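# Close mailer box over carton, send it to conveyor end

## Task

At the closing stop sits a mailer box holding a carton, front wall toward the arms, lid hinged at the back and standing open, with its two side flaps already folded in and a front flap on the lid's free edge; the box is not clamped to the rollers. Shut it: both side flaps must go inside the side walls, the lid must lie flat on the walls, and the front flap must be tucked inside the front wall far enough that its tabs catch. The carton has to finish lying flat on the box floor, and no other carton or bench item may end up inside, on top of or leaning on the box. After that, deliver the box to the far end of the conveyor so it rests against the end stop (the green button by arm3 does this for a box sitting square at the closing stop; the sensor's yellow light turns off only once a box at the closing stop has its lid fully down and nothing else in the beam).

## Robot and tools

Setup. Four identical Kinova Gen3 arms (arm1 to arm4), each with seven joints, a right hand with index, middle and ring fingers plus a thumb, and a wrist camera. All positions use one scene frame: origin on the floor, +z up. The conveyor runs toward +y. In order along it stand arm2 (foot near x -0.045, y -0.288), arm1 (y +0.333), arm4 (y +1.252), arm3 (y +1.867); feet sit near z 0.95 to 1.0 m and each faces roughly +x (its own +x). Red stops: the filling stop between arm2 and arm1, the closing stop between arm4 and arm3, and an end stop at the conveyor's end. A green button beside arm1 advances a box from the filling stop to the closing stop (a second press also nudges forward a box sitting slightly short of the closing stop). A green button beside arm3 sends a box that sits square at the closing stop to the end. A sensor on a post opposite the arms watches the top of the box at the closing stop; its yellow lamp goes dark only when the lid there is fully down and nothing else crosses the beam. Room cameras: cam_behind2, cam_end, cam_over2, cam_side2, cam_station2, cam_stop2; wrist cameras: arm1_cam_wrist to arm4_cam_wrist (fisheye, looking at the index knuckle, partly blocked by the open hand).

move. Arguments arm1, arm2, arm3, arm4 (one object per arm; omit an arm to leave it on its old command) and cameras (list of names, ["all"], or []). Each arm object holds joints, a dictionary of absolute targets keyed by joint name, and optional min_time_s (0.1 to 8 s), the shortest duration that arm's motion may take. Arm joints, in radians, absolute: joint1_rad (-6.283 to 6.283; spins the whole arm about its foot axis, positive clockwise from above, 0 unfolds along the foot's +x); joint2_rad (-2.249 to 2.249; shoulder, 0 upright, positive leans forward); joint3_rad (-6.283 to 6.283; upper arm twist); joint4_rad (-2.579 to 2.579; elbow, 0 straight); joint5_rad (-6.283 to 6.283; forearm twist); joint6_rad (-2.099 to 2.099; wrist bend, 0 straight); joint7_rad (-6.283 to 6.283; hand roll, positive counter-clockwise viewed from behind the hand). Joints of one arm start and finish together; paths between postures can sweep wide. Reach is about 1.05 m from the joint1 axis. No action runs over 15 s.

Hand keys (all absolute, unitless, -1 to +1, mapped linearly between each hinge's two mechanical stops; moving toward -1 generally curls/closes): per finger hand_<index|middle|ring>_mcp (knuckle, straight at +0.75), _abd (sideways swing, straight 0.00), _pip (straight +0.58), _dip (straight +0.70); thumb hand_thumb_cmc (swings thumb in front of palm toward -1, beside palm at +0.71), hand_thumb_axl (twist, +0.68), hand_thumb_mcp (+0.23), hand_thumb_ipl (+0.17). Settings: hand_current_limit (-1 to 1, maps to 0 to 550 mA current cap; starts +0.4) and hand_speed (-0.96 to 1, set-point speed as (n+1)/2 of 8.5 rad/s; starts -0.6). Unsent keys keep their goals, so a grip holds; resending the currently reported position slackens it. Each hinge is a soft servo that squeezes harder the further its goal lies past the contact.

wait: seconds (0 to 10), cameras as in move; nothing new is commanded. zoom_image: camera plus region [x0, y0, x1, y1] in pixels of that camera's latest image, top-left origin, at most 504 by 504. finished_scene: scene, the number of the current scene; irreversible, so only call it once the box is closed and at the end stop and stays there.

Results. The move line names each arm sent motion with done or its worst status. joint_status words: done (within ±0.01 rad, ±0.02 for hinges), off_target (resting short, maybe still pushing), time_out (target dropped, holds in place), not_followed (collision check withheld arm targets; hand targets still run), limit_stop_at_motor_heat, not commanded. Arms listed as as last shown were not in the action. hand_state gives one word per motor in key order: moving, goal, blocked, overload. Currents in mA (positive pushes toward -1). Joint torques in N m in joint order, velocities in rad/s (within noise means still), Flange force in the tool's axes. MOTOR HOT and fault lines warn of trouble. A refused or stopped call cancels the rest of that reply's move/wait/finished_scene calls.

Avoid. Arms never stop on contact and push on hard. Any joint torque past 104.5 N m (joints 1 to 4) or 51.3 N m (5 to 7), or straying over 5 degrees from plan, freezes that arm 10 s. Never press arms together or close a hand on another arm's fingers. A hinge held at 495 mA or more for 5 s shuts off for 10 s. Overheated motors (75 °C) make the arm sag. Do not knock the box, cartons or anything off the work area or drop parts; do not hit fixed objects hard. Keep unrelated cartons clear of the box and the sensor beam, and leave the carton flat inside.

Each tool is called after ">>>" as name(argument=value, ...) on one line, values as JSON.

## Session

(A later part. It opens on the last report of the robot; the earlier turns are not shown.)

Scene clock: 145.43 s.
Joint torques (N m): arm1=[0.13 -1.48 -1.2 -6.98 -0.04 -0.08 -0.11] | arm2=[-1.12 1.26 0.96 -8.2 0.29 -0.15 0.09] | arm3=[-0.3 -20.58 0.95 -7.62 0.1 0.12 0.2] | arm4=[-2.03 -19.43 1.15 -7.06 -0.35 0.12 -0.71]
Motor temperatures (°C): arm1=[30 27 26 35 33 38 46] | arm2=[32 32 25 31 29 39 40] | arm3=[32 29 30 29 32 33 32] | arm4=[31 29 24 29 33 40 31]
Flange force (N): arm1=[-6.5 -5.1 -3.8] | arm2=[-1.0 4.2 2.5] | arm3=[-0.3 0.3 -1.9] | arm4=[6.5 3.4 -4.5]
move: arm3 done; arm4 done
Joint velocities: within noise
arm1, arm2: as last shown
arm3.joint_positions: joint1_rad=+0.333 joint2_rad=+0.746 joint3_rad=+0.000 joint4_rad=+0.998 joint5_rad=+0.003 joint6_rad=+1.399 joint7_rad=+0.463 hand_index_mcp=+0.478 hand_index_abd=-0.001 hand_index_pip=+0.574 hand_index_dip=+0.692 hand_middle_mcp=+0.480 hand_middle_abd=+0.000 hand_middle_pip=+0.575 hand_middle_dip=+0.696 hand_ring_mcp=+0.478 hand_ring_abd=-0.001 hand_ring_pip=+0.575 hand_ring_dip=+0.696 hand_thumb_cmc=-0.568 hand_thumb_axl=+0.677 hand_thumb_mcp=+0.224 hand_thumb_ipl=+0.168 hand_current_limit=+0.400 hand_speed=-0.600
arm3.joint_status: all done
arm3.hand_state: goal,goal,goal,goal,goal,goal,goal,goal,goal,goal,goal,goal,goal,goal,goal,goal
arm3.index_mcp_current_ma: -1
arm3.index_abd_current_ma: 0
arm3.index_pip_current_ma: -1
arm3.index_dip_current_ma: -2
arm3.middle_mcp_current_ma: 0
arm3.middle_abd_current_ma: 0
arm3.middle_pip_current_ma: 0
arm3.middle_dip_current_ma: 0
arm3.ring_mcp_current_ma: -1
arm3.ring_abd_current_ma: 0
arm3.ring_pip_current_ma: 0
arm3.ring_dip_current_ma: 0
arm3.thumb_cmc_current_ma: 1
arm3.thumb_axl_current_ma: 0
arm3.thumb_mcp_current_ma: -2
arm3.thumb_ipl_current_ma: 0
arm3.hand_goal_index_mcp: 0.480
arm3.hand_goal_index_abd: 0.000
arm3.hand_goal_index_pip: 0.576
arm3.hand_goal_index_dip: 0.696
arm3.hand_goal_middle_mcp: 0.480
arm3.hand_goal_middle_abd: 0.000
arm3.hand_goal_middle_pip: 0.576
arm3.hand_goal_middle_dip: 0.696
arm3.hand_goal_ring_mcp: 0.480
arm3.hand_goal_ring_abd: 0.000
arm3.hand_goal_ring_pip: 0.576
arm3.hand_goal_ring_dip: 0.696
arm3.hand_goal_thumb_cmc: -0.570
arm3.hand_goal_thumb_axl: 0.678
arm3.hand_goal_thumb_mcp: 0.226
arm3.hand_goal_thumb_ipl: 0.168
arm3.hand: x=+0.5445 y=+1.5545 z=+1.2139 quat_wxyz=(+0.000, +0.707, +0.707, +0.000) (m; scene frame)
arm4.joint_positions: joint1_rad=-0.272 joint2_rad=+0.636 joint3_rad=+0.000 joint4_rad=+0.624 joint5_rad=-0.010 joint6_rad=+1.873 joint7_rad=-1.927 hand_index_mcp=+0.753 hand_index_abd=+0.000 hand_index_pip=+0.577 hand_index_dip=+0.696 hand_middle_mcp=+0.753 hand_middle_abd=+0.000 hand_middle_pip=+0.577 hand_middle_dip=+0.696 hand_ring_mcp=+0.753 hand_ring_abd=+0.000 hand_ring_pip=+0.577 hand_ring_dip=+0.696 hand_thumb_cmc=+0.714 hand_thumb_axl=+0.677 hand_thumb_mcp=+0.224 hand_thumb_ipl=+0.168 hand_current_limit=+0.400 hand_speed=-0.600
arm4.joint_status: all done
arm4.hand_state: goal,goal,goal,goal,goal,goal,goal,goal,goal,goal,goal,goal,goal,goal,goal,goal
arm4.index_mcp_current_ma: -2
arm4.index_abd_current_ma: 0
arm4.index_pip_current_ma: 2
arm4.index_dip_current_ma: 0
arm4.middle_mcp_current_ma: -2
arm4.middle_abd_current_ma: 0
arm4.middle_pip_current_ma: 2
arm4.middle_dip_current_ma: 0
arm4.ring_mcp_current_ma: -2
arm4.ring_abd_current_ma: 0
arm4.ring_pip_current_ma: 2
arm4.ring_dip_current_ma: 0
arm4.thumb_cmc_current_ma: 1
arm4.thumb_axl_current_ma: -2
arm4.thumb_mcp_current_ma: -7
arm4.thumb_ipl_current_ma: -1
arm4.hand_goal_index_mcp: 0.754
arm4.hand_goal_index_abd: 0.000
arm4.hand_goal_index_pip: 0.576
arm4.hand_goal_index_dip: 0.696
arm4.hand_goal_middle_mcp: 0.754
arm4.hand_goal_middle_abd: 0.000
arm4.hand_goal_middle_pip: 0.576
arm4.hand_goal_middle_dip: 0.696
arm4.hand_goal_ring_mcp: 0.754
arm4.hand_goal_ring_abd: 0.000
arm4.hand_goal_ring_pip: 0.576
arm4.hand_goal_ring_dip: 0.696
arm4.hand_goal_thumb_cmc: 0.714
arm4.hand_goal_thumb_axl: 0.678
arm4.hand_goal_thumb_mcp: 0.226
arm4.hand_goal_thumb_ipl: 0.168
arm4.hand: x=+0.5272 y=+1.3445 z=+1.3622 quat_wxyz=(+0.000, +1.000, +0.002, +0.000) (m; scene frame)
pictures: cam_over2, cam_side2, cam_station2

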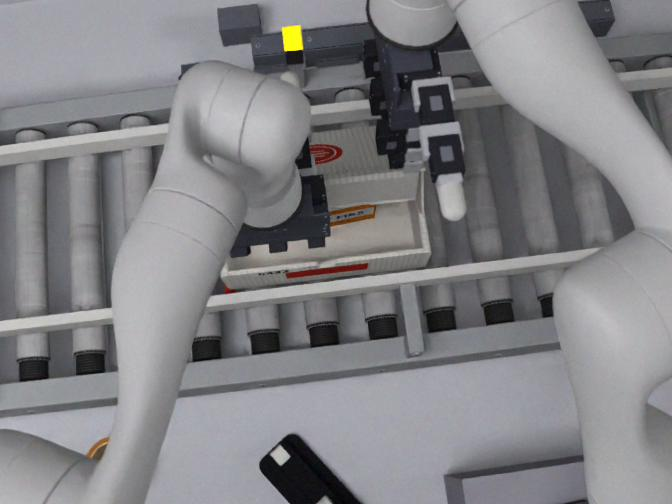

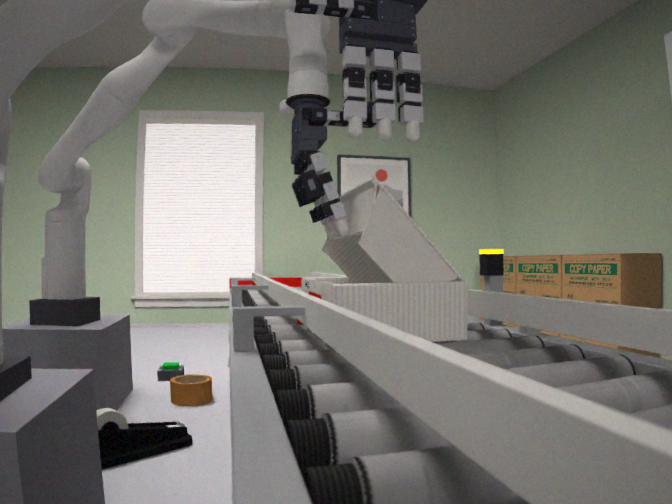

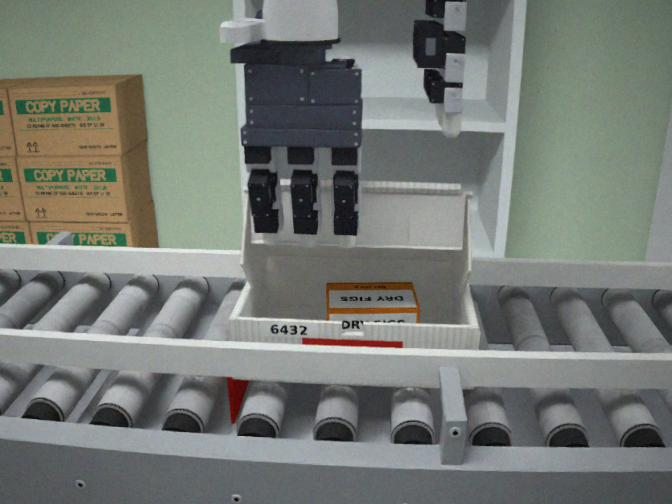

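>>> move(arm4={"joints": {"joint1_rad": -0.2398, "joint2_rad": 0.7937, "joint4_rad": 0.5376, "joint6_rad": 1.8023, "joint7_rad": -1.8946}, "min_time_s": 2})

>>> move(arm4={"joints": {"joint1_rad": -0.2484, "joint2_rad": 0.7198, "joint4_rad": 0.7993, "joint6_rad": 1.6145, "joint7_rad": -1.9032}, "min_time_s": 2}, arm3={"joints": {"joint1_rad": 0.3378, "joint2_rad": 0.7290, "joint4_rad": 1.0612, "joint6_rad": 1.3522, "joint7_rad": 0.4678}, "min_time_s": 2}, cameras=["cam_side2", "cam_station2", "cam_stop2"])

>>> zoom_image(camera="cam_side2", region=[220, 100, 500, 350])

Scene clock: 155.87 s.
Joint torques (N m): arm1=[0.13 -1.46 -1.17 -6.98 -0.02 -0.08 -0.14] | arm2=[-1.14 1.24 0.95 -8.15 0.3 -0.17 0.1] | arm3=[-0.3 -20.58 0.97 -7.62 0.1 0.14 0.19] | arm4=[-2 -21.87 1.26 -7.25 -0.36 0.09 -0.74]
Motor temperatures (°C): arm1=[30 27 26 36 33 38 46] | arm2=[32 32 25 31 29 39 40] | arm3=[32 29 30 30 32 33 32] | arm4=[31 29 24 29 33 40 31]
Flange force (N): arm1=[-6.4 -5.1 -3.8] | arm2=[-1.1 4.2 2.2] | arm3=[-0.3 0.3 -1.9] | arm4=[7.4 2.9 -4.3]
move: arm4 done
Joint velocities: within noise
arm1, arm2, arm3: as last shown
arm4.joint_positions: joint1_rad=-0.240 joint2_rad=+0.794 joint3_rad=+0.000 joint4_rad=+0.538 joint5_rad=-0.010 joint6_rad=+1.802 joint7_rad=-1.895 hand_index_mcp=+0.753 hand_index_abd=+0.000 hand_index_pip=+0.577 hand_index_dip=+0.696 hand_middle_mcp=+0.753 hand_middle_abd=+0.000 hand_middle_pip=+0.577 hand_middle_dip=+0.696 hand_ring_mcp=+0.753 hand_ring_abd=+0.000 hand_ring_pip=+0.577 hand_ring_dip=+0.696 hand_thumb_cmc=+0.714 hand_thumb_axl=+0.677 hand_thumb_mcp=+0.224 hand_thumb_ipl=+0.168 hand_current_limit=+0.400 hand_speed=-0.600
arm4.joint_status: all done
arm4.hand_state: goal,goal,goal,goal,goal,goal,goal,goal,goal,goal,goal,goal,goal,goal,goal,goal
arm4.index_mcp_current_ma: -2
arm4.index_abd_current_ma: 0
arm4.index_pip_current_ma: 2
arm4.index_dip_current_ma: 0
arm4.middle_mcp_current_ma: -2
arm4.middle_abd_current_ma: 0
arm4.middle_pip_current_ma: 2
arm4.middle_dip_current_ma: 0
arm4.ring_mcp_current_ma: -2
arm4.ring_abd_current_ma: 0
arm4.ring_pip_current_ma: 2
arm4.ring_dip_current_ma: 0
arm4.thumb_cmc_current_ma: 1
arm4.thumb_axl_current_ma: -2
arm4.thumb_mcp_current_ma: -7
arm4.thumb_ipl_current_ma: -1
arm4.hand_goal_index_mcp: 0.754
arm4.hand_goal_index_abd: 0.000
arm4.hand_goal_index_pip: 0.576
arm4.hand_goal_index_dip: 0.696
arm4.hand_goal_middle_mcp: 0.754
arm4.hand_goal_middle_abd: 0.000
arm4.hand_goal_middle_pip: 0.576
arm4.hand_goal_middle_dip: 0.696
arm4.hand_goal_ring_mcp: 0.754
arm4.hand_goal_ring_abd: 0.000
arm4.hand_goal_ring_pip: 0.576
arm4.hand_goal_ring_dip: 0.696
arm4.hand_goal_thumb_cmc: 0.714
arm4.hand_goal_thumb_axl: 0.678
arm4.hand_goal_thumb_mcp: 0.226
arm4.hand_goal_thumb_ipl: 0.168
arm4.hand: x=+0.5853 y=+1.3445 z=+1.2973 quat_wxyz=(+0.000, +1.000, +0.001, +0.001) (m; scene frame)
pictures: none

Scene clock: 158.27 s.
Joint torques (N m): arm1=[0.11 -1.5 -1.15 -6.95 -0.02 -0.05 -0.12] | arm2=[-1.13 1.24 0.96 -8.19 0.3 -0.18 0.1] | arm3=[-0.66 -21.82 0.64 -8.41 -0.17 -0.02 0.22] | arm4=[-1.97 -19.28 1.29 -6.68 -0.24 -0.11 -0.74]
Motor temperatures (°C): arm1=[30 27 26 36 33 38 46] | arm2=[32 32 25 31 29 39 40] | arm3=[32 29 30 30 32 33 32] | arm4=[31 29 24 29 33 40 31]
Flange force (N): arm1=[-6.6 -4.9 -3.8] | arm2=[-1.1 4.2 2.3] | arm3=[-0.8 0.1 0.5] | arm4=[5.2 3.5 -6.1]
move: arm3 done; arm4 done
Joint velocities: within noise
arm1, arm2: as last shown
arm3.joint_positions: joint1_rad=+0.338 joint2_rad=+0.729 joint3_rad=+0.000 joint4_rad=+1.061 joint5_rad=+0.003 joint6_rad=+1.352 joint7_rad=+0.468 hand_index_mcp=+0.488 hand_index_abd=+0.008 hand_index_pip=+0.580 hand_index_dip=+0.697 hand_middle_mcp=+0.488 hand_middle_abd=+0.000 hand_middle_pip=+0.579 hand_middle_dip=+0.696 hand_ring_mcp=+0.487 hand_ring_abd=+0.003 hand_ring_pip=+0.579 hand_ring_dip=+0.696 hand_thumb_cmc=-0.568 hand_thumb_axl=+0.677 hand_thumb_mcp=+0.224 hand_thumb_ipl=+0.168 hand_current_limit=+0.400 hand_speed=-0.600
arm3.joint_status: all done
arm3.hand_state: goal,goal,goal,goal,goal,goal,goal,goal,goal,goal,goal,goal,goal,goal,goal,goal
arm3.index_mcp_current_ma: 8
arm3.index_abd_current_ma: 6
arm3.index_pip_current_ma: 2
arm3.index_dip_current_ma: 0
arm3.middle_mcp_current_ma: 8
arm3.middle_abd_current_ma: 0
arm3.middle_pip_current_ma: 2
arm3.middle_dip_current_ma: 0
arm3.ring_mcp_current_ma: 6
arm3.ring_abd_current_ma: 2
arm3.ring_pip_current_ma: 1
arm3.ring_dip_current_ma: 0
arm3.thumb_cmc_current_ma: 1
arm3.thumb_axl_current_ma: 0
arm3.thumb_mcp_current_ma: -2
arm3.thumb_ipl_current_ma: 0
arm3.hand_goal_index_mcp: 0.480
arm3.hand_goal_index_abd: 0.000
arm3.hand_goal_index_pip: 0.576
arm3.hand_goal_index_dip: 0.696
arm3.hand_goal_middle_mcp: 0.480
arm3.hand_goal_middle_abd: 0.000
arm3.hand_goal_middle_pip: 0.576
arm3.hand_goal_middle_dip: 0.696
arm3.hand_goal_ring_mcp: 0.480
arm3.hand_goal_ring_abd: 0.000
arm3.hand_goal_ring_pip: 0.576
arm3.hand_goal_ring_dip: 0.696
arm3.hand_goal_thumb_cmc: -0.570
arm3.hand_goal_thumb_axl: 0.678
arm3.hand_goal_thumb_mcp: 0.226
arm3.hand_goal_thumb_ipl: 0.168
arm3.hand: x=+0.5359 y=+1.5557 z=+1.2043 quat_wxyz=(+0.000, +0.707, +0.707, +0.000) (m; scene frame)
arm4.joint_positions: joint1_rad=-0.248 joint2_rad=+0.720 joint3_rad=+0.000 joint4_rad=+0.799 joint5_rad=-0.010 joint6_rad=+1.615 joint7_rad=-1.903 hand_index_mcp=+0.753 hand_index_abd=+0.004 hand_index_pip=+0.577 hand_index_dip=+0.696 hand_middle_mcp=+0.753 hand_middle_abd=+0.000 hand_middle_pip=+0.577 hand_middle_dip=+0.696 hand_ring_mcp=+0.753 hand_ring_abd=+0.000 hand_ring_pip=+0.577 hand_ring_dip=+0.696 hand_thumb_cmc=+0.714 hand_thumb_axl=+0.677 hand_thumb_mcp=+0.224 hand_thumb_ipl=+0.168 hand_current_limit=+0.400 hand_speed=-0.600
arm4.joint_status: all done
arm4.hand_state: goal,goal,goal,goal,goal,goal,goal,goal,goal,goal,goal,goal,goal,goal,goal,goal
arm4.index_mcp_current_ma: -2
arm4.index_abd_current_ma: 11
arm4.index_pip_current_ma: 2
arm4.index_dip_current_ma: 0
arm4.middle_mcp_current_ma: -2
arm4.middle_abd_current_ma: 0
arm4.middle_pip_current_ma: 2
arm4.middle_dip_current_ma: 0
arm4.ring_mcp_current_ma: -2
arm4.ring_abd_current_ma: 0
arm4.ring_pip_current_ma: 2
arm4.ring_dip_current_ma: 0
arm4.thumb_cmc_current_ma: 1
arm4.thumb_axl_current_ma: -2
arm4.thumb_mcp_current_ma: -7
arm4.thumb_ipl_current_ma: -1
arm4.hand_goal_index_mcp: 0.754
arm4.hand_goal_index_abd: 0.000
arm4.hand_goal_index_pip: 0.576
arm4.hand_goal_index_dip: 0.696
arm4.hand_goal_middle_mcp: 0.754
arm4.hand_goal_middle_abd: 0.000
arm4.hand_goal_middle_pip: 0.576
arm4.hand_goal_middle_dip: 0.696
arm4.hand_goal_ring_mcp: 0.754
arm4.hand_goal_ring_abd: 0.000
arm4.hand_goal_ring_pip: 0.576
arm4.hand_goal_ring_dip: 0.696
arm4.hand_goal_thumb_cmc: 0.714
arm4.hand_goal_thumb_axl: 0.678
arm4.hand_goal_thumb_mcp: 0.226
arm4.hand_goal_thumb_ipl: 0.168
arm4.hand: x=+0.5702 y=+1.3445 z=+1.2603 quat_wxyz=(+0.000, +1.000, +0.000, +0.000) (m; scene frame)
pictures: cam_side2, cam_station2, cam_stop2

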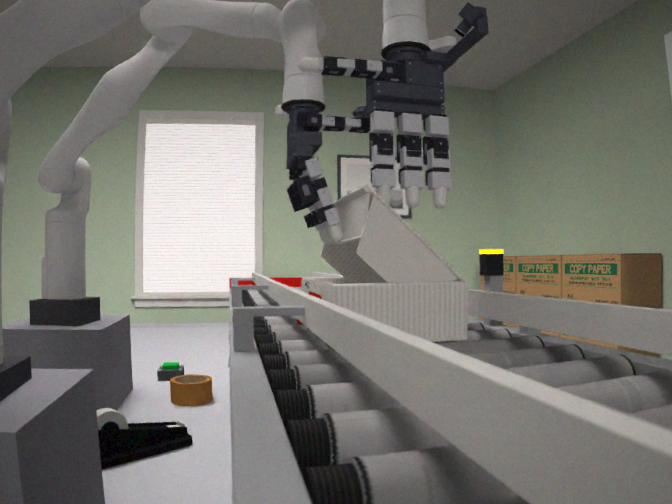

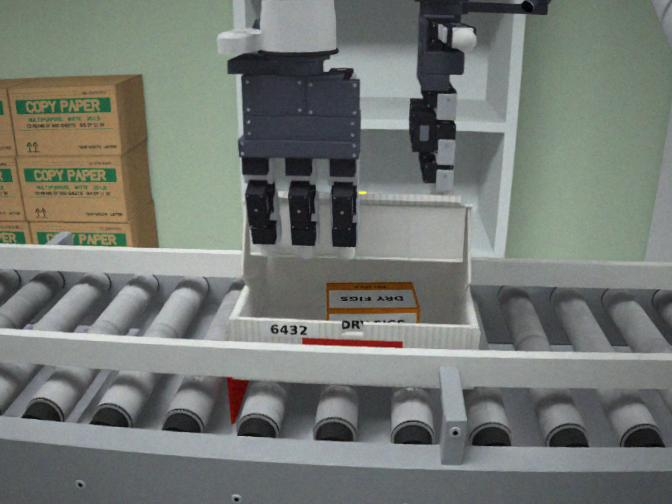

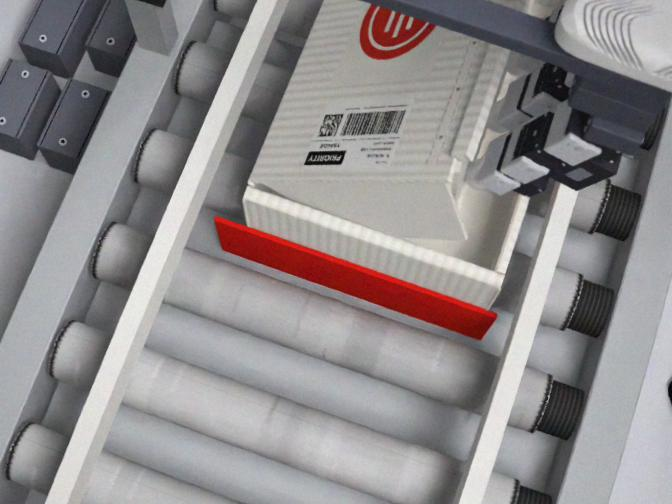

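Scaled by 1.800 from the camera's 672x504 image, which has a finer 960x720 frame.

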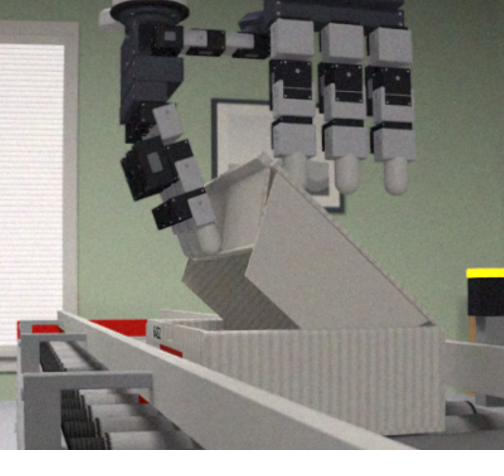

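>>> move(arm4={"joints": {"joint1_rad": -0.2590, "joint2_rad": 0.6683, "joint4_rad": 0.9664, "joint6_rad": 1.4989, "joint7_rad": -1.9138}, "min_time_s": 2.5}, arm3={"joints": {"joint1_rad": 0.3452, "joint2_rad": 0.7275, "joint4_rad": 1.1580, "joint6_rad": 1.2569, "joint7_rad": 0.4752}, "min_time_s": 2.5}, cameras=["cam_side2", "cam_station2", "cam_stop2"])

>>> zoom_image(camera="cam_side2", region=[220, 100, 500, 350])

Scene clock: 168.10 s.
Joint torques (N m): arm1=[0.15 -1.48 -1.16 -6.95 -0.03 -0.05 -0.14] | arm2=[-1.11 1.2 0.95 -8.2 0.3 -0.14 0.09] | arm3=[-0.74 -20.75 0.52 -7.77 -0.15 0.1 0.23] | arm4=[-2.06 -19.57 1.24 -6.95 -0.36 0.21 -0.75]
Motor temperatures (°C): arm1=[30 27 26 36 33 38 46] | arm2=[32 32 25 31 29 39 40] | arm3=[32 30 30 30 32 33 32] | arm4=[31 29 24 29 33 40 31]
Flange force (N): arm1=[-6.6 -5.1 -3.8] | arm2=[-1.2 4.1 2.5] | arm3=[-0.8 -0.2 -0.6] | arm4=[5.4 3.7 -3.8]
move: arm3 done; arm4 done
Joint velocities: within noise
arm1, arm2: as last shown
arm3.joint_positions: joint1_rad=+0.345 joint2_rad=+0.727 joint3_rad=+0.000 joint4_rad=+1.158 joint5_rad=+0.003 joint6_rad=+1.257 joint7_rad=+0.475 hand_index_mcp=+0.488 hand_index_abd=+0.006 hand_index_pip=+0.580 hand_index_dip=+0.697 hand_middle_mcp=+0.488 hand_middle_abd=+0.000 hand_middle_pip=+0.579 hand_middle_dip=+0.696 hand_ring_mcp=+0.487 hand_ring_abd=+0.003 hand_ring_pip=+0.579 hand_ring_dip=+0.696 hand_thumb_cmc=-0.568 hand_thumb_axl=+0.677 hand_thumb_mcp=+0.224 hand_thumb_ipl=+0.168 hand_current_limit=+0.400 hand_speed=-0.600
arm3.joint_status: all done
arm3.hand_state: goal,goal,goal,goal,goal,goal,goal,goal,goal,goal,goal,goal,goal,goal,goal,goal
arm3.index_mcp_current_ma: 8
arm3.index_abd_current_ma: 4
arm3.index_pip_current_ma: 3
arm3.index_dip_current_ma: 0
arm3.middle_mcp_current_ma: 8
arm3.middle_abd_current_ma: 0
arm3.middle_pip_current_ma: 2
arm3.middle_dip_current_ma: 0
arm3.ring_mcp_current_ma: 6
arm3.ring_abd_current_ma: 1
arm3.ring_pip_current_ma: 1
arm3.ring_dip_current_ma: 0
arm3.thumb_cmc_current_ma: 1
arm3.thumb_axl_current_ma: 0
arm3.thumb_mcp_current_ma: -2
arm3.thumb_ipl_current_ma: 0
arm3.hand_goal_index_mcp: 0.480
arm3.hand_goal_index_abd: 0.000
arm3.hand_goal_index_pip: 0.576
arm3.hand_goal_index_dip: 0.696
arm3.hand_goal_middle_mcp: 0.480
arm3.hand_goal_middle_abd: 0.000
arm3.hand_goal_middle_pip: 0.576
arm3.hand_goal_middle_dip: 0.696
arm3.hand_goal_ring_mcp: 0.480
arm3.hand_goal_ring_abd: 0.000
arm3.hand_goal_ring_pip: 0.576
arm3.hand_goal_ring_dip: 0.696
arm3.hand_goal_thumb_cmc: -0.570
arm3.hand_goal_thumb_axl: 0.678
arm3.hand_goal_thumb_mcp: 0.226
arm3.hand_goal_thumb_ipl: 0.168
arm3.hand: x=+0.5264 y=+1.5559 z=+1.1759 quat_wxyz=(+0.000, +0.707, +0.707, +0.000) (m; scene frame)
arm4.joint_positions: joint1_rad=-0.259 joint2_rad=+0.668 joint3_rad=+0.000 joint4_rad=+0.966 joint5_rad=-0.010 joint6_rad=+1.499 joint7_rad=-1.914 hand_index_mcp=+0.754 hand_index_abd=-0.002 hand_index_pip=+0.577 hand_index_dip=+0.696 hand_middle_mcp=+0.753 hand_middle_abd=+0.000 hand_middle_pip=+0.577 hand_middle_dip=+0.696 hand_ring_mcp=+0.753 hand_ring_abd=+0.000 hand_ring_pip=+0.577 hand_ring_dip=+0.696 hand_thumb_cmc=+0.714 hand_thumb_axl=+0.677 hand_thumb_mcp=+0.224 hand_thumb_ipl=+0.168 hand_current_limit=+0.400 hand_speed=-0.600
arm4.joint_status: all done
arm4.hand_state: goal,goal,goal,goal,goal,goal,goal,goal,goal,goal,goal,goal,goal,goal,goal,goal
arm4.index_mcp_current_ma: -1
arm4.index_abd_current_ma: -5
arm4.index_pip_current_ma: 2
arm4.index_dip_current_ma: 0
arm4.middle_mcp_current_ma: -2
arm4.middle_abd_current_ma: 0
arm4.middle_pip_current_ma: 2
arm4.middle_dip_current_ma: 0
arm4.ring_mcp_current_ma: -2
arm4.ring_abd_current_ma: 0
arm4.ring_pip_current_ma: 2
arm4.ring_dip_current_ma: 0
arm4.thumb_cmc_current_ma: 1
arm4.thumb_axl_current_ma: -2
arm4.thumb_mcp_current_ma: -7
arm4.thumb_ipl_current_ma: -1
arm4.hand_goal_index_mcp: 0.754
arm4.hand_goal_index_abd: 0.000
arm4.hand_goal_index_pip: 0.576
arm4.hand_goal_index_dip: 0.696
arm4.hand_goal_middle_mcp: 0.754
arm4.hand_goal_middle_abd: 0.000
arm4.hand_goal_middle_pip: 0.576
arm4.hand_goal_middle_dip: 0.696
arm4.hand_goal_ring_mcp: 0.754
arm4.hand_goal_ring_abd: 0.000
arm4.hand_goal_ring_pip: 0.576
arm4.hand_goal_ring_dip: 0.696
arm4.hand_goal_thumb_cmc: 0.714
arm4.hand_goal_thumb_axl: 0.678
arm4.hand_goal_thumb_mcp: 0.226
arm4.hand_goal_thumb_ipl: 0.168
arm4.hand: x=+0.5523 y=+1.3446 z=+1.2379 quat_wxyz=(+0.000, +1.000, +0.000, +0.000) (m; scene frame)
pictures: cam_side2, cam_station2, cam_stop2

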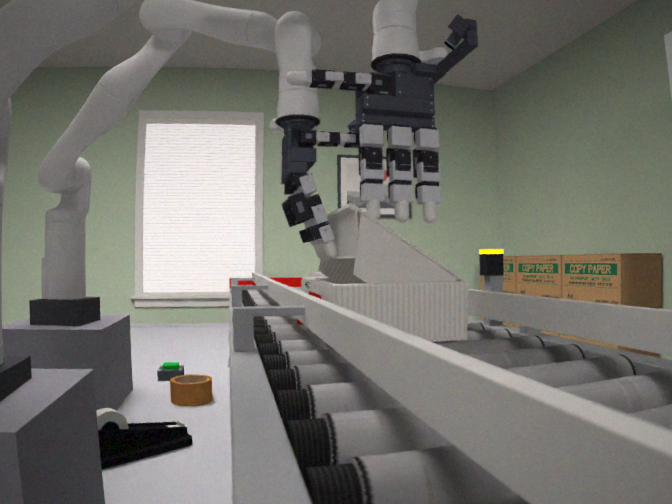

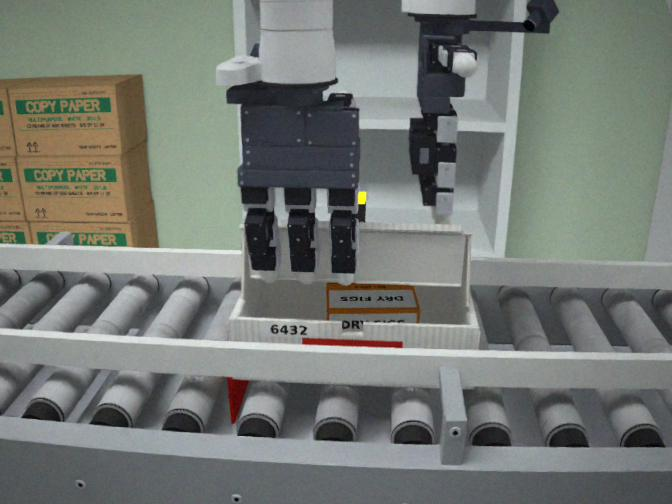

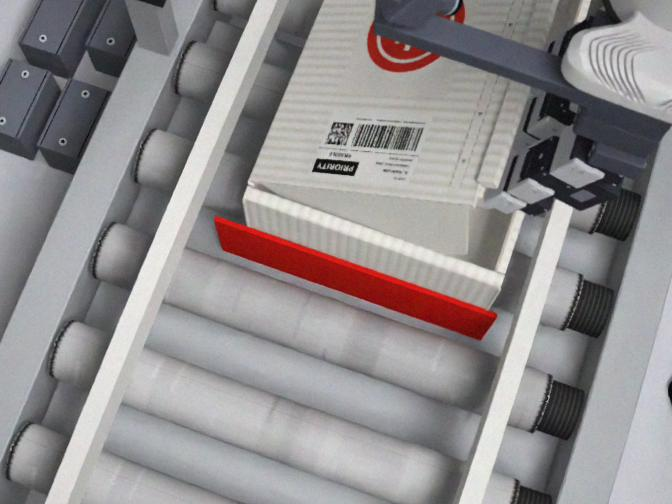

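Scaled by 1.800 from the camera's 672x504 image, which has a finer 960x720 frame.

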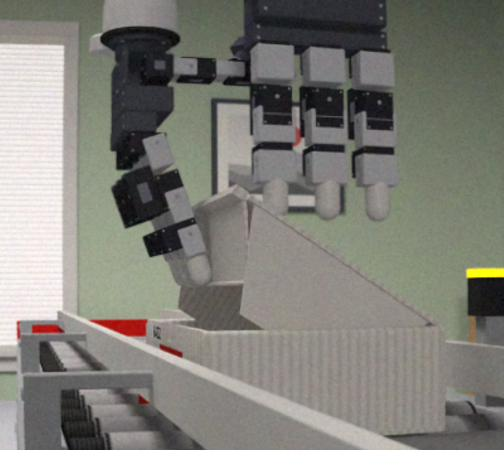

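>>> move(arm4={"joints": {"joint1_rad": -0.2677, "joint2_rad": 0.6409, "joint4_rad": 1.0977, "joint6_rad": 1.3950, "joint7_rad": -1.9225}, "min_time_s": 2.5}, arm3={"joints": {"joint1_rad": 0.3492, "joint2_rad": 0.7369, "joint4_rad": 1.2171, "joint6_rad": 1.1884, "joint7_rad": 0.4792}, "min_time_s": 2.5}, cameras=["cam_side2", "cam_station2", "cam_stop2"])

>>> zoom_image(camera="cam_side2", region=[220, 100, 500, 350])

>>> zoom_image(camera="cam_station2", region=[200, 180, 500, 405])

Scene clock: 183.30 s.
Joint torques (N m): arm1=[0.09 -1.54 -1.18 -6.98 -0.02 -0.07 -0.1] | arm2=[-1.12 1.2 0.96 -8.2 0.31 -0.16 0.07] | arm3=[-2.25 -23.7 -0.88 -10.38 -0.97 -1.12 0.32] | arm4=[-2.24 -15.54 0.99 -4.99 -0.47 0.08 -0.78]
Motor temperatures (°C): arm1=[30 27 26 36 33 38 46] | arm2=[32 32 25 31 29 39 40] | arm3=[32 31 30 29 32 33 32] | arm4=[31 30 24 29 33 40 31]
Flange force (N): arm1=[-6.6 -5.0 -3.8] | arm2=[-1.1 4.1 2.4] | arm3=[-1.4 -4.1 3.6] | arm4=[5.2 4.1 -9.9]
move: arm3 done; arm4 done
Joint velocities: within noise
arm1.joint_positions: joint1_rad=+0.773 joint2_rad=-0.470 joint3_rad=-0.084 joint4_rad=+1.482 joint5_rad=-0.081 joint6_rad=+1.997 joint7_rad=+1.617 hand_index_mcp=+0.753 hand_index_abd=+0.000 hand_index_pip=+0.577 hand_index_dip=+0.696 hand_middle_mcp=+0.753 hand_middle_abd=+0.000 hand_middle_pip=+0.577 hand_middle_dip=+0.696 hand_ring_mcp=+0.753 hand_ring_abd=+0.000 hand_ring_pip=+0.577 hand_ring_dip=+0.696 hand_thumb_cmc=+0.714 hand_thumb_axl=+0.677 hand_thumb_mcp=+0.224 hand_thumb_ipl=+0.168 hand_current_limit=+0.400 hand_speed=-0.600
arm1.joint_status: not commanded
arm1.hand_state: goal,goal,goal,goal,goal,goal,goal,goal,goal,overload,goal,goal,goal,goal,goal,goal
arm1.index_mcp_current_ma: 0
arm1.index_abd_current_ma: 0
arm1.index_pip_current_ma: 0
arm1.index_dip_current_ma: 0
arm1.middle_mcp_current_ma: 0
arm1.middle_abd_current_ma: 0
arm1.middle_pip_current_ma: 0
arm1.middle_dip_current_ma: 0
arm1.ring_mcp_current_ma: 0
arm1.ring_abd_current_ma: 0
arm1.ring_pip_current_ma: 0
arm1.ring_dip_current_ma: 0
arm1.thumb_cmc_current_ma: 0
arm1.thumb_axl_current_ma: 0
arm1.thumb_mcp_current_ma: 0
arm1.thumb_ipl_current_ma: 0
arm1.hand_goal_index_mcp: 0.754
arm1.hand_goal_index_abd: 0.000
arm1.hand_goal_index_pip: 0.576
arm1.hand_goal_index_dip: 0.696
arm1.hand_goal_middle_mcp: 0.754
arm1.hand_goal_middle_abd: 0.000
arm1.hand_goal_middle_pip: 0.576
arm1.hand_goal_middle_dip: 0.696
arm1.hand_goal_ring_mcp: 0.754
arm1.hand_goal_ring_abd: 0.000
arm1.hand_goal_ring_pip: 0.576
arm1.hand_goal_ring_dip: 0.696
arm1.hand_goal_thumb_cmc: 0.714
arm1.hand_goal_thumb_axl: 0.678
arm1.hand_goal_thumb_mcp: 0.226
arm1.hand_goal_thumb_ipl: 0.168
arm1.hand: x=+0.1799 y=+0.3369 z=+1.5279 quat_wxyz=(+0.074, +0.245, +0.967, +0.000) (m; scene frame)
arm2.joint_positions: joint1_rad=+0.828 joint2_rad=-0.490 joint3_rad=-0.089 joint4_rad=+1.498 joint5_rad=+0.008 joint6_rad=+1.948 joint7_rad=+1.734 hand_index_mcp=+0.753 hand_index_abd=+0.000 hand_index_pip=+0.577 hand_index_dip=+0.696 hand_middle_mcp=+0.753 hand_middle_abd=+0.000 hand_middle_pip=+0.577 hand_middle_dip=+0.696 hand_ring_mcp=+0.753 hand_ring_abd=+0.000 hand_ring_pip=+0.577 hand_ring_dip=+0.696 hand_thumb_cmc=+0.714 hand_thumb_axl=+0.677 hand_thumb_mcp=+0.224 hand_thumb_ipl=+0.168 hand_current_limit=+0.400 hand_speed=-0.600
arm2.joint_status: not commanded
arm2.hand_state: goal,goal,goal,goal,goal,goal,goal,goal,goal,goal,goal,goal,goal,goal,goal,goal
arm2.index_mcp_current_ma: 0
arm2.index_abd_current_ma: 0
arm2.index_pip_current_ma: 0
arm2.index_dip_current_ma: 0
arm2.middle_mcp_current_ma: 0
arm2.middle_abd_current_ma: 0
arm2.middle_pip_current_ma: 0
arm2.middle_dip_current_ma: 0
arm2.ring_mcp_current_ma: 0
arm2.ring_abd_current_ma: 0
arm2.ring_pip_current_ma: 0
arm2.ring_dip_current_ma: 0
arm2.thumb_cmc_current_ma: 0
arm2.thumb_axl_current_ma: 0
arm2.thumb_mcp_current_ma: -1
arm2.thumb_ipl_current_ma: 0
arm2.hand_goal_index_mcp: 0.754
arm2.hand_goal_index_abd: 0.000
arm2.hand_goal_index_pip: 0.576
arm2.hand_goal_index_dip: 0.696
arm2.hand_goal_middle_mcp: 0.754
arm2.hand_goal_middle_abd: 0.000
arm2.hand_goal_middle_pip: 0.576
arm2.hand_goal_middle_dip: 0.696
arm2.hand_goal_ring_mcp: 0.754
arm2.hand_goal_ring_abd: 0.000
arm2.hand_goal_ring_pip: 0.576
arm2.hand_goal_ring_dip: 0.696
arm2.hand_goal_thumb_cmc: 0.714
arm2.hand_goal_thumb_axl: 0.678
arm2.hand_goal_thumb_mcp: 0.226
arm2.hand_goal_thumb_ipl: 0.168
arm2.hand: x=+0.0978 y=-0.3446 z=+1.5197 quat_wxyz=(+0.064, +0.341, +0.935, -0.065) (m; scene frame)
arm3.joint_positions: joint1_rad=+0.349 joint2_rad=+0.737 joint3_rad=+0.000 joint4_rad=+1.217 joint5_rad=+0.003 joint6_rad=+1.188 joint7_rad=+0.479 hand_index_mcp=+0.510 hand_index_abd=+0.004 hand_index_pip=+0.585 hand_index_dip=+0.697 hand_middle_mcp=+0.508 hand_middle_abd=+0.001 hand_middle_pip=+0.586 hand_middle_dip=+0.697 hand_ring_mcp=+0.505 hand_ring_abd=+0.004 hand_ring_pip=+0.585 hand_ring_dip=+0.696 hand_thumb_cmc=-0.568 hand_thumb_axl=+0.677 hand_thumb_mcp=+0.224 hand_thumb_ipl=+0.168 hand_current_limit=+0.400 hand_speed=-0.600
arm3.joint_status: all done
arm3.hand_state: blocked,goal,goal,goal,blocked,goal,goal,goal,blocked,goal,goal,goal,goal,goal,goal,goal
arm3.index_mcp_current_ma: 54
arm3.index_abd_current_ma: 2
arm3.index_pip_current_ma: 9
arm3.index_dip_current_ma: 0
arm3.middle_mcp_current_ma: 48
arm3.middle_abd_current_ma: 0
arm3.middle_pip_current_ma: 10
arm3.middle_dip_current_ma: 1
arm3.ring_mcp_current_ma: 40
arm3.ring_abd_current_ma: 2
arm3.ring_pip_current_ma: 8
arm3.ring_dip_current_ma: 0
arm3.thumb_cmc_current_ma: 1
arm3.thumb_axl_current_ma: 0
arm3.thumb_mcp_current_ma: -2
arm3.thumb_ipl_current_ma: 0
arm3.hand_goal_index_mcp: 0.480
arm3.hand_goal_index_abd: 0.000
arm3.hand_goal_index_pip: 0.576
arm3.hand_goal_index_dip: 0.696
arm3.hand_goal_middle_mcp: 0.480
arm3.hand_goal_middle_abd: 0.000
arm3.hand_goal_middle_pip: 0.576
arm3.hand_goal_middle_dip: 0.696
arm3.hand_goal_ring_mcp: 0.480
arm3.hand_goal_ring_abd: 0.000
arm3.hand_goal_ring_pip: 0.576
arm3.hand_goal_ring_dip: 0.696
arm3.hand_goal_thumb_cmc: -0.570
arm3.hand_goal_thumb_axl: 0.678
arm3.hand_goal_thumb_mcp: 0.226
arm3.hand_goal_thumb_ipl: 0.168
arm3.hand: x=+0.5214 y=+1.5560 z=+1.1530 quat_wxyz=(+0.000, +0.707, +0.707, +0.000) (m; scene frame)
arm4.joint_positions: joint1_rad=-0.268 joint2_rad=+0.641 joint3_rad=+0.000 joint4_rad=+1.098 joint5_rad=-0.010 joint6_rad=+1.395 joint7_rad=-1.922 hand_index_mcp=+0.751 hand_index_abd=-0.010 hand_index_pip=+0.576 hand_index_dip=+0.696 hand_middle_mcp=+0.753 hand_middle_abd=+0.000 hand_middle_pip=+0.577 hand_middle_dip=+0.696 hand_ring_mcp=+0.753 hand_ring_abd=+0.000 hand_ring_pip=+0.577 hand_ring_dip=+0.696 hand_thumb_cmc=+0.714 hand_thumb_axl=+0.677 hand_thumb_mcp=+0.224 hand_thumb_ipl=+0.168 hand_current_limit=+0.400 hand_speed=-0.600
arm4.joint_status: all done
arm4.hand_state: goal,goal,goal,goal,goal,goal,goal,goal,goal,goal,goal,goal,goal,goal,goal,goal
arm4.index_mcp_current_ma: -8
arm4.index_abd_current_ma: -29
arm4.index_pip_current_ma: 0
arm4.index_dip_current_ma: 0
arm4.middle_mcp_current_ma: -2
arm4.middle_abd_current_ma: 0
arm4.middle_pip_current_ma: 2
arm4.middle_dip_current_ma: 0
arm4.ring_mcp_current_ma: -2
arm4.ring_abd_current_ma: 0
arm4.ring_pip_current_ma: 2
arm4.ring_dip_current_ma: 0
arm4.thumb_cmc_current_ma: 1
arm4.thumb_axl_current_ma: -2
arm4.thumb_mcp_current_ma: -7
arm4.thumb_ipl_current_ma: -1
arm4.hand_goal_index_mcp: 0.754
arm4.hand_goal_index_abd: 0.000
arm4.hand_goal_index_pip: 0.576
arm4.hand_goal_index_dip: 0.696
arm4.hand_goal_middle_mcp: 0.754
arm4.hand_goal_middle_abd: 0.000
arm4.hand_goal_middle_pip: 0.576
arm4.hand_goal_middle_dip: 0.696
arm4.hand_goal_ring_mcp: 0.754
arm4.hand_goal_ring_abd: 0.000
arm4.hand_goal_ring_pip: 0.576
arm4.hand_goal_ring_dip: 0.696
arm4.hand_goal_thumb_cmc: 0.714
arm4.hand_goal_thumb_axl: 0.678
arm4.hand_goal_thumb_mcp: 0.226
arm4.hand_goal_thumb_ipl: 0.168
arm4.hand: x=+0.5385 y=+1.3446 z=+1.2125 quat_wxyz=(+0.000, +1.000, -0.001, +0.000) (m; scene frame)
pictures: cam_side2, cam_station2, cam_stop2

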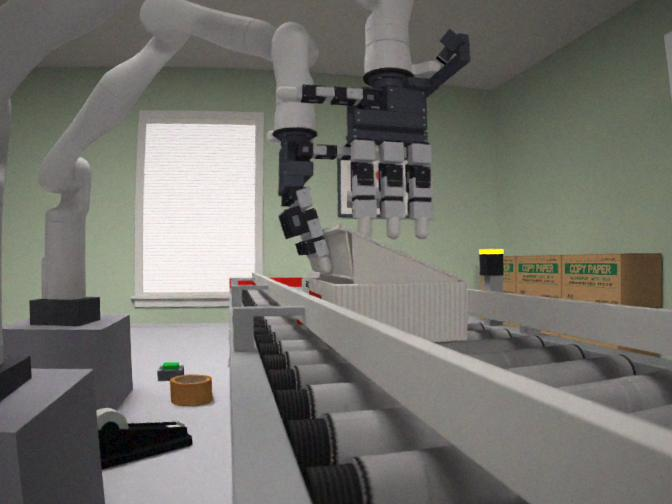

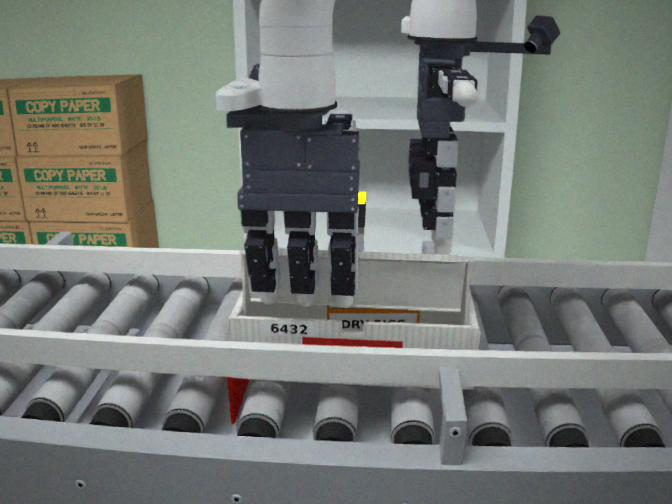

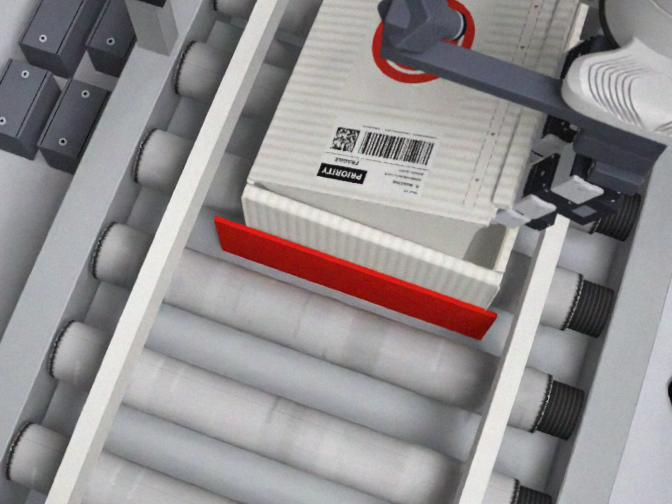

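Scaled by 1.800 from the camera's 672x504 image, which has a finer 960x720 frame.

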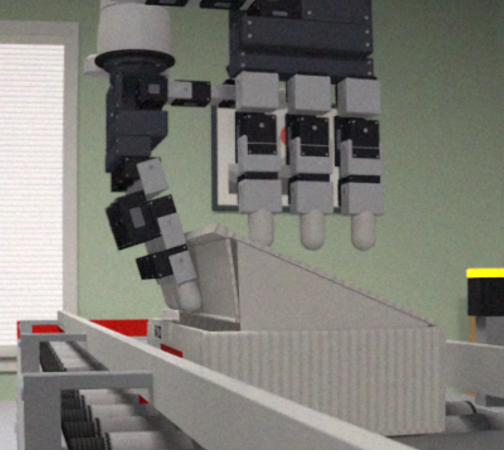

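Scaled by 1.680 from the camera's 672x504 image, which has a finer 960x720 frame.

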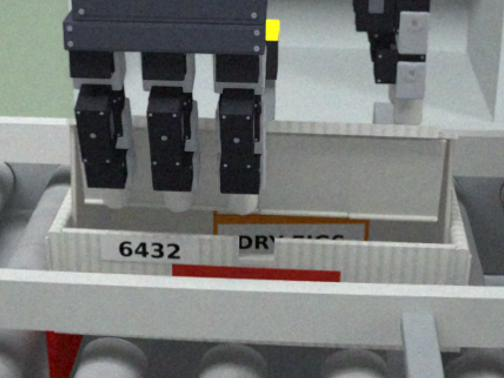

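>>> move(arm4={"joints": {"joint1_rad": -0.2712, "joint2_rad": 0.6346, "joint4_rad": 1.1531, "joint6_rad": 1.3459, "joint7_rad": -1.9260}, "min_time_s": 2}, arm3={"joints": {"joint1_rad": 0.3534, "joint2_rad": 0.7271, "joint4_rad": 1.2368, "joint6_rad": 1.1785, "joint7_rad": 0.4834}, "min_time_s": 2}, cameras=["cam_side2", "cam_station2", "cam_stop2"])

>>> zoom_image(camera="cam_side2", region=[260, 180, 480, 350])

>>> zoom_image(camera="cam_station2", region=[200, 180, 500, 405])

Scene clock: 196.87 s.
Joint torques (N m): arm1=[0.15 -1.51 -1.19 -6.98 0 -0.06 -0.11] | arm2=[-1.12 1.24 0.93 -8.18 0.28 -0.15 0.1] | arm3=[-2 -23.67 -0.64 -10.53 -0.74 -1.24 0.36] | arm4=[-2.53 -15.64 0.62 -4.92 -0.78 0.22 -0.79]
Motor temperatures (°C): arm1=[30 27 26 36 33 38 46] | arm2=[32 32 25 31 29 39 40] | arm3=[32 31 30 29 32 33 32] | arm4=[31 30 24 29 33 40 31]
Flange force (N): arm1=[-6.6 -5.1 -3.7] | arm2=[-1.1 4.1 2.4] | arm3=[-0.8 -4.0 3.7] | arm4=[5.6 4.5 -9.3]
move: arm3 done; arm4 done
Joint velocities: within noise
arm1, arm2: as last shown
arm3.joint_positions: joint1_rad=+0.353 joint2_rad=+0.727 joint3_rad=+0.000 joint4_rad=+1.237 joint5_rad=+0.003 joint6_rad=+1.179 joint7_rad=+0.483 hand_index_mcp=+0.522 hand_index_abd=+0.003 hand_index_pip=+0.596 hand_index_dip=+0.697 hand_middle_mcp=+0.515 hand_middle_abd=+0.003 hand_middle_pip=+0.592 hand_middle_dip=+0.700 hand_ring_mcp=+0.505 hand_ring_abd=+0.006 hand_ring_pip=+0.586 hand_ring_dip=+0.700 hand_thumb_cmc=-0.568 hand_thumb_axl=+0.677 hand_thumb_mcp=+0.224 hand_thumb_ipl=+0.168 hand_current_limit=+0.400 hand_speed=-0.600
arm3.joint_status: all done
arm3.hand_state: blocked,goal,goal,goal,blocked,goal,goal,goal,blocked,goal,goal,goal,goal,goal,goal,goal
arm3.index_mcp_current_ma: 89
arm3.index_abd_current_ma: 1
arm3.index_pip_current_ma: 27
arm3.index_dip_current_ma: 0
arm3.middle_mcp_current_ma: 66
arm3.middle_abd_current_ma: 1
arm3.middle_pip_current_ma: 19
arm3.middle_dip_current_ma: 2
arm3.ring_mcp_current_ma: 41
arm3.ring_abd_current_ma: 4
arm3.ring_pip_current_ma: 9
arm3.ring_dip_current_ma: 2
arm3.thumb_cmc_current_ma: 1
arm3.thumb_axl_current_ma: 0
arm3.thumb_mcp_current_ma: -2
arm3.thumb_ipl_current_ma: 0
arm3.hand_goal_index_mcp: 0.480
arm3.hand_goal_index_abd: 0.000
arm3.hand_goal_index_pip: 0.576
arm3.hand_goal_index_dip: 0.696
arm3.hand_goal_middle_mcp: 0.480
arm3.hand_goal_middle_abd: 0.000
arm3.hand_goal_middle_pip: 0.576
arm3.hand_goal_middle_dip: 0.696
arm3.hand_goal_ring_mcp: 0.480
arm3.hand_goal_ring_abd: 0.000
arm3.hand_goal_ring_pip: 0.576
arm3.hand_goal_ring_dip: 0.696
arm3.hand_goal_thumb_cmc: -0.570
arm3.hand_goal_thumb_axl: 0.678
arm3.hand_goal_thumb_mcp: 0.226
arm3.hand_goal_thumb_ipl: 0.168
arm3.hand: x=+0.5164 y=+1.5559 z=+1.1528 quat_wxyz=(+0.000, +0.707, +0.707, +0.000) (m; scene frame)
arm4.joint_positions: joint1_rad=-0.271 joint2_rad=+0.635 joint3_rad=+0.000 joint4_rad=+1.153 joint5_rad=-0.010 joint6_rad=+1.346 joint7_rad=-1.926 hand_index_mcp=+0.735 hand_index_abd=-0.025 hand_index_pip=+0.564 hand_index_dip=+0.690 hand_middle_mcp=+0.753 hand_middle_abd=+0.000 hand_middle_pip=+0.577 hand_middle_dip=+0.696 hand_ring_mcp=+0.753 hand_ring_abd=+0.000 hand_ring_pip=+0.577 hand_ring_dip=+0.696 hand_thumb_cmc=+0.714 hand_thumb_axl=+0.677 hand_thumb_mcp=+0.224 hand_thumb_ipl=+0.168 hand_current_limit=+0.400 hand_speed=-0.600
arm4.joint_status: all done
arm4.hand_state: goal,blocked,goal,goal,goal,goal,goal,goal,goal,goal,goal,goal,goal,goal,goal,goal
arm4.index_mcp_current_ma: -73
arm4.index_abd_current_ma: -79
arm4.index_pip_current_ma: -41
arm4.index_dip_current_ma: -19
arm4.middle_mcp_current_ma: -2
arm4.middle_abd_current_ma: 0
arm4.middle_pip_current_ma: 2
arm4.middle_dip_current_ma: 0
arm4.ring_mcp_current_ma: -2
arm4.ring_abd_current_ma: 0
arm4.ring_pip_current_ma: 2
arm4.ring_dip_current_ma: 0
arm4.thumb_cmc_current_ma: 1
arm4.thumb_axl_current_ma: -2
arm4.thumb_mcp_current_ma: -7
arm4.thumb_ipl_current_ma: -1
arm4.hand_goal_index_mcp: 0.754
arm4.hand_goal_index_abd: 0.000
arm4.hand_goal_index_pip: 0.576
arm4.hand_goal_index_dip: 0.696
arm4.hand_goal_middle_mcp: 0.754
arm4.hand_goal_middle_abd: 0.000
arm4.hand_goal_middle_pip: 0.576
arm4.hand_goal_middle_dip: 0.696
arm4.hand_goal_ring_mcp: 0.754
arm4.hand_goal_ring_abd: 0.000
arm4.hand_goal_ring_pip: 0.576
arm4.hand_goal_ring_dip: 0.696
arm4.hand_goal_thumb_cmc: 0.714
arm4.hand_goal_thumb_axl: 0.678
arm4.hand_goal_thumb_mcp: 0.226
arm4.hand_goal_thumb_ipl: 0.168
arm4.hand: x=+0.5330 y=+1.3446 z=+1.1990 quat_wxyz=(+0.000, +1.000, -0.001, +0.000) (m; scene frame)
pictures: cam_side2, cam_station2, cam_stop2

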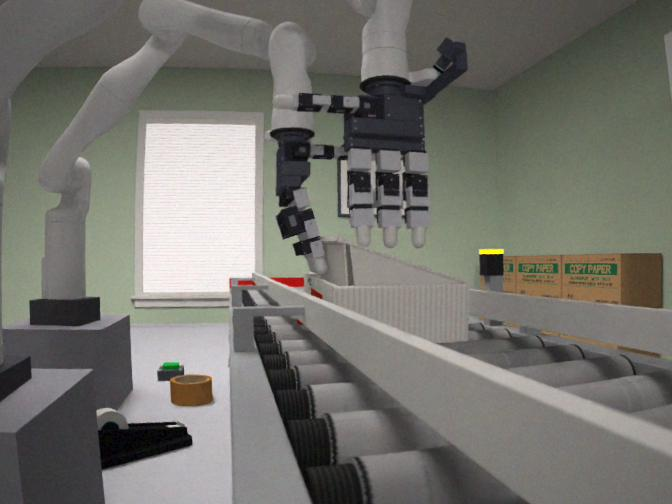

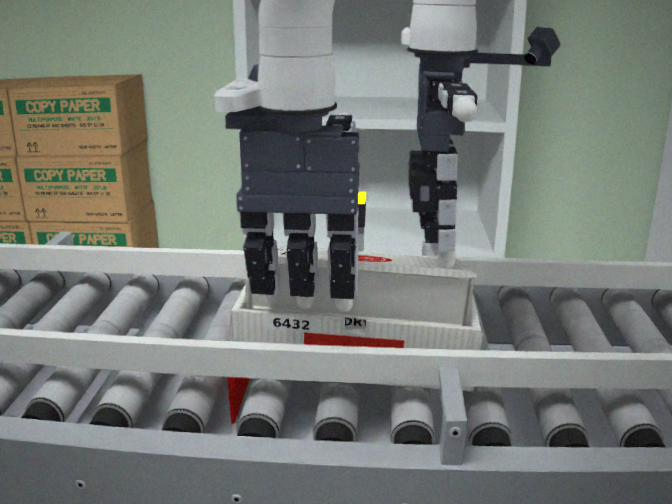

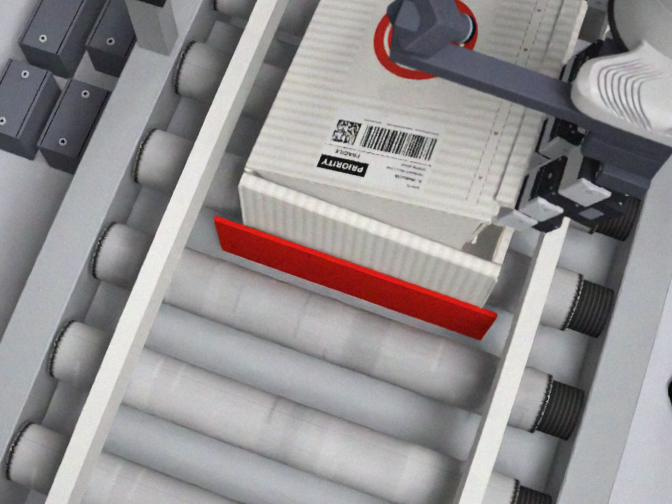

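Scaled by 2.291 from the camera's 672x504 image, which has a finer 960x720 frame.

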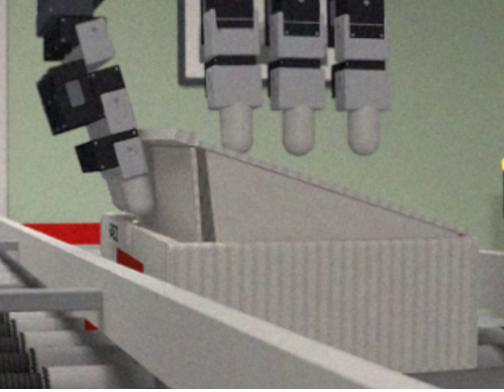

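Scaled by 1.680 from the camera's 672x504 image, which has a finer 960x720 frame.

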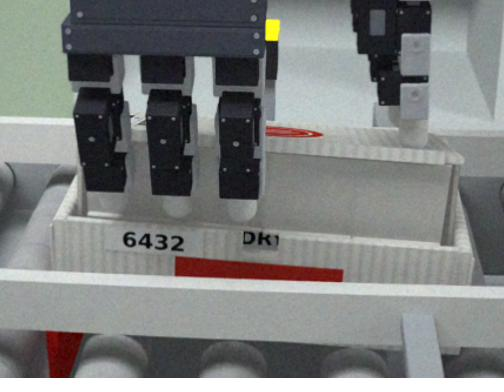

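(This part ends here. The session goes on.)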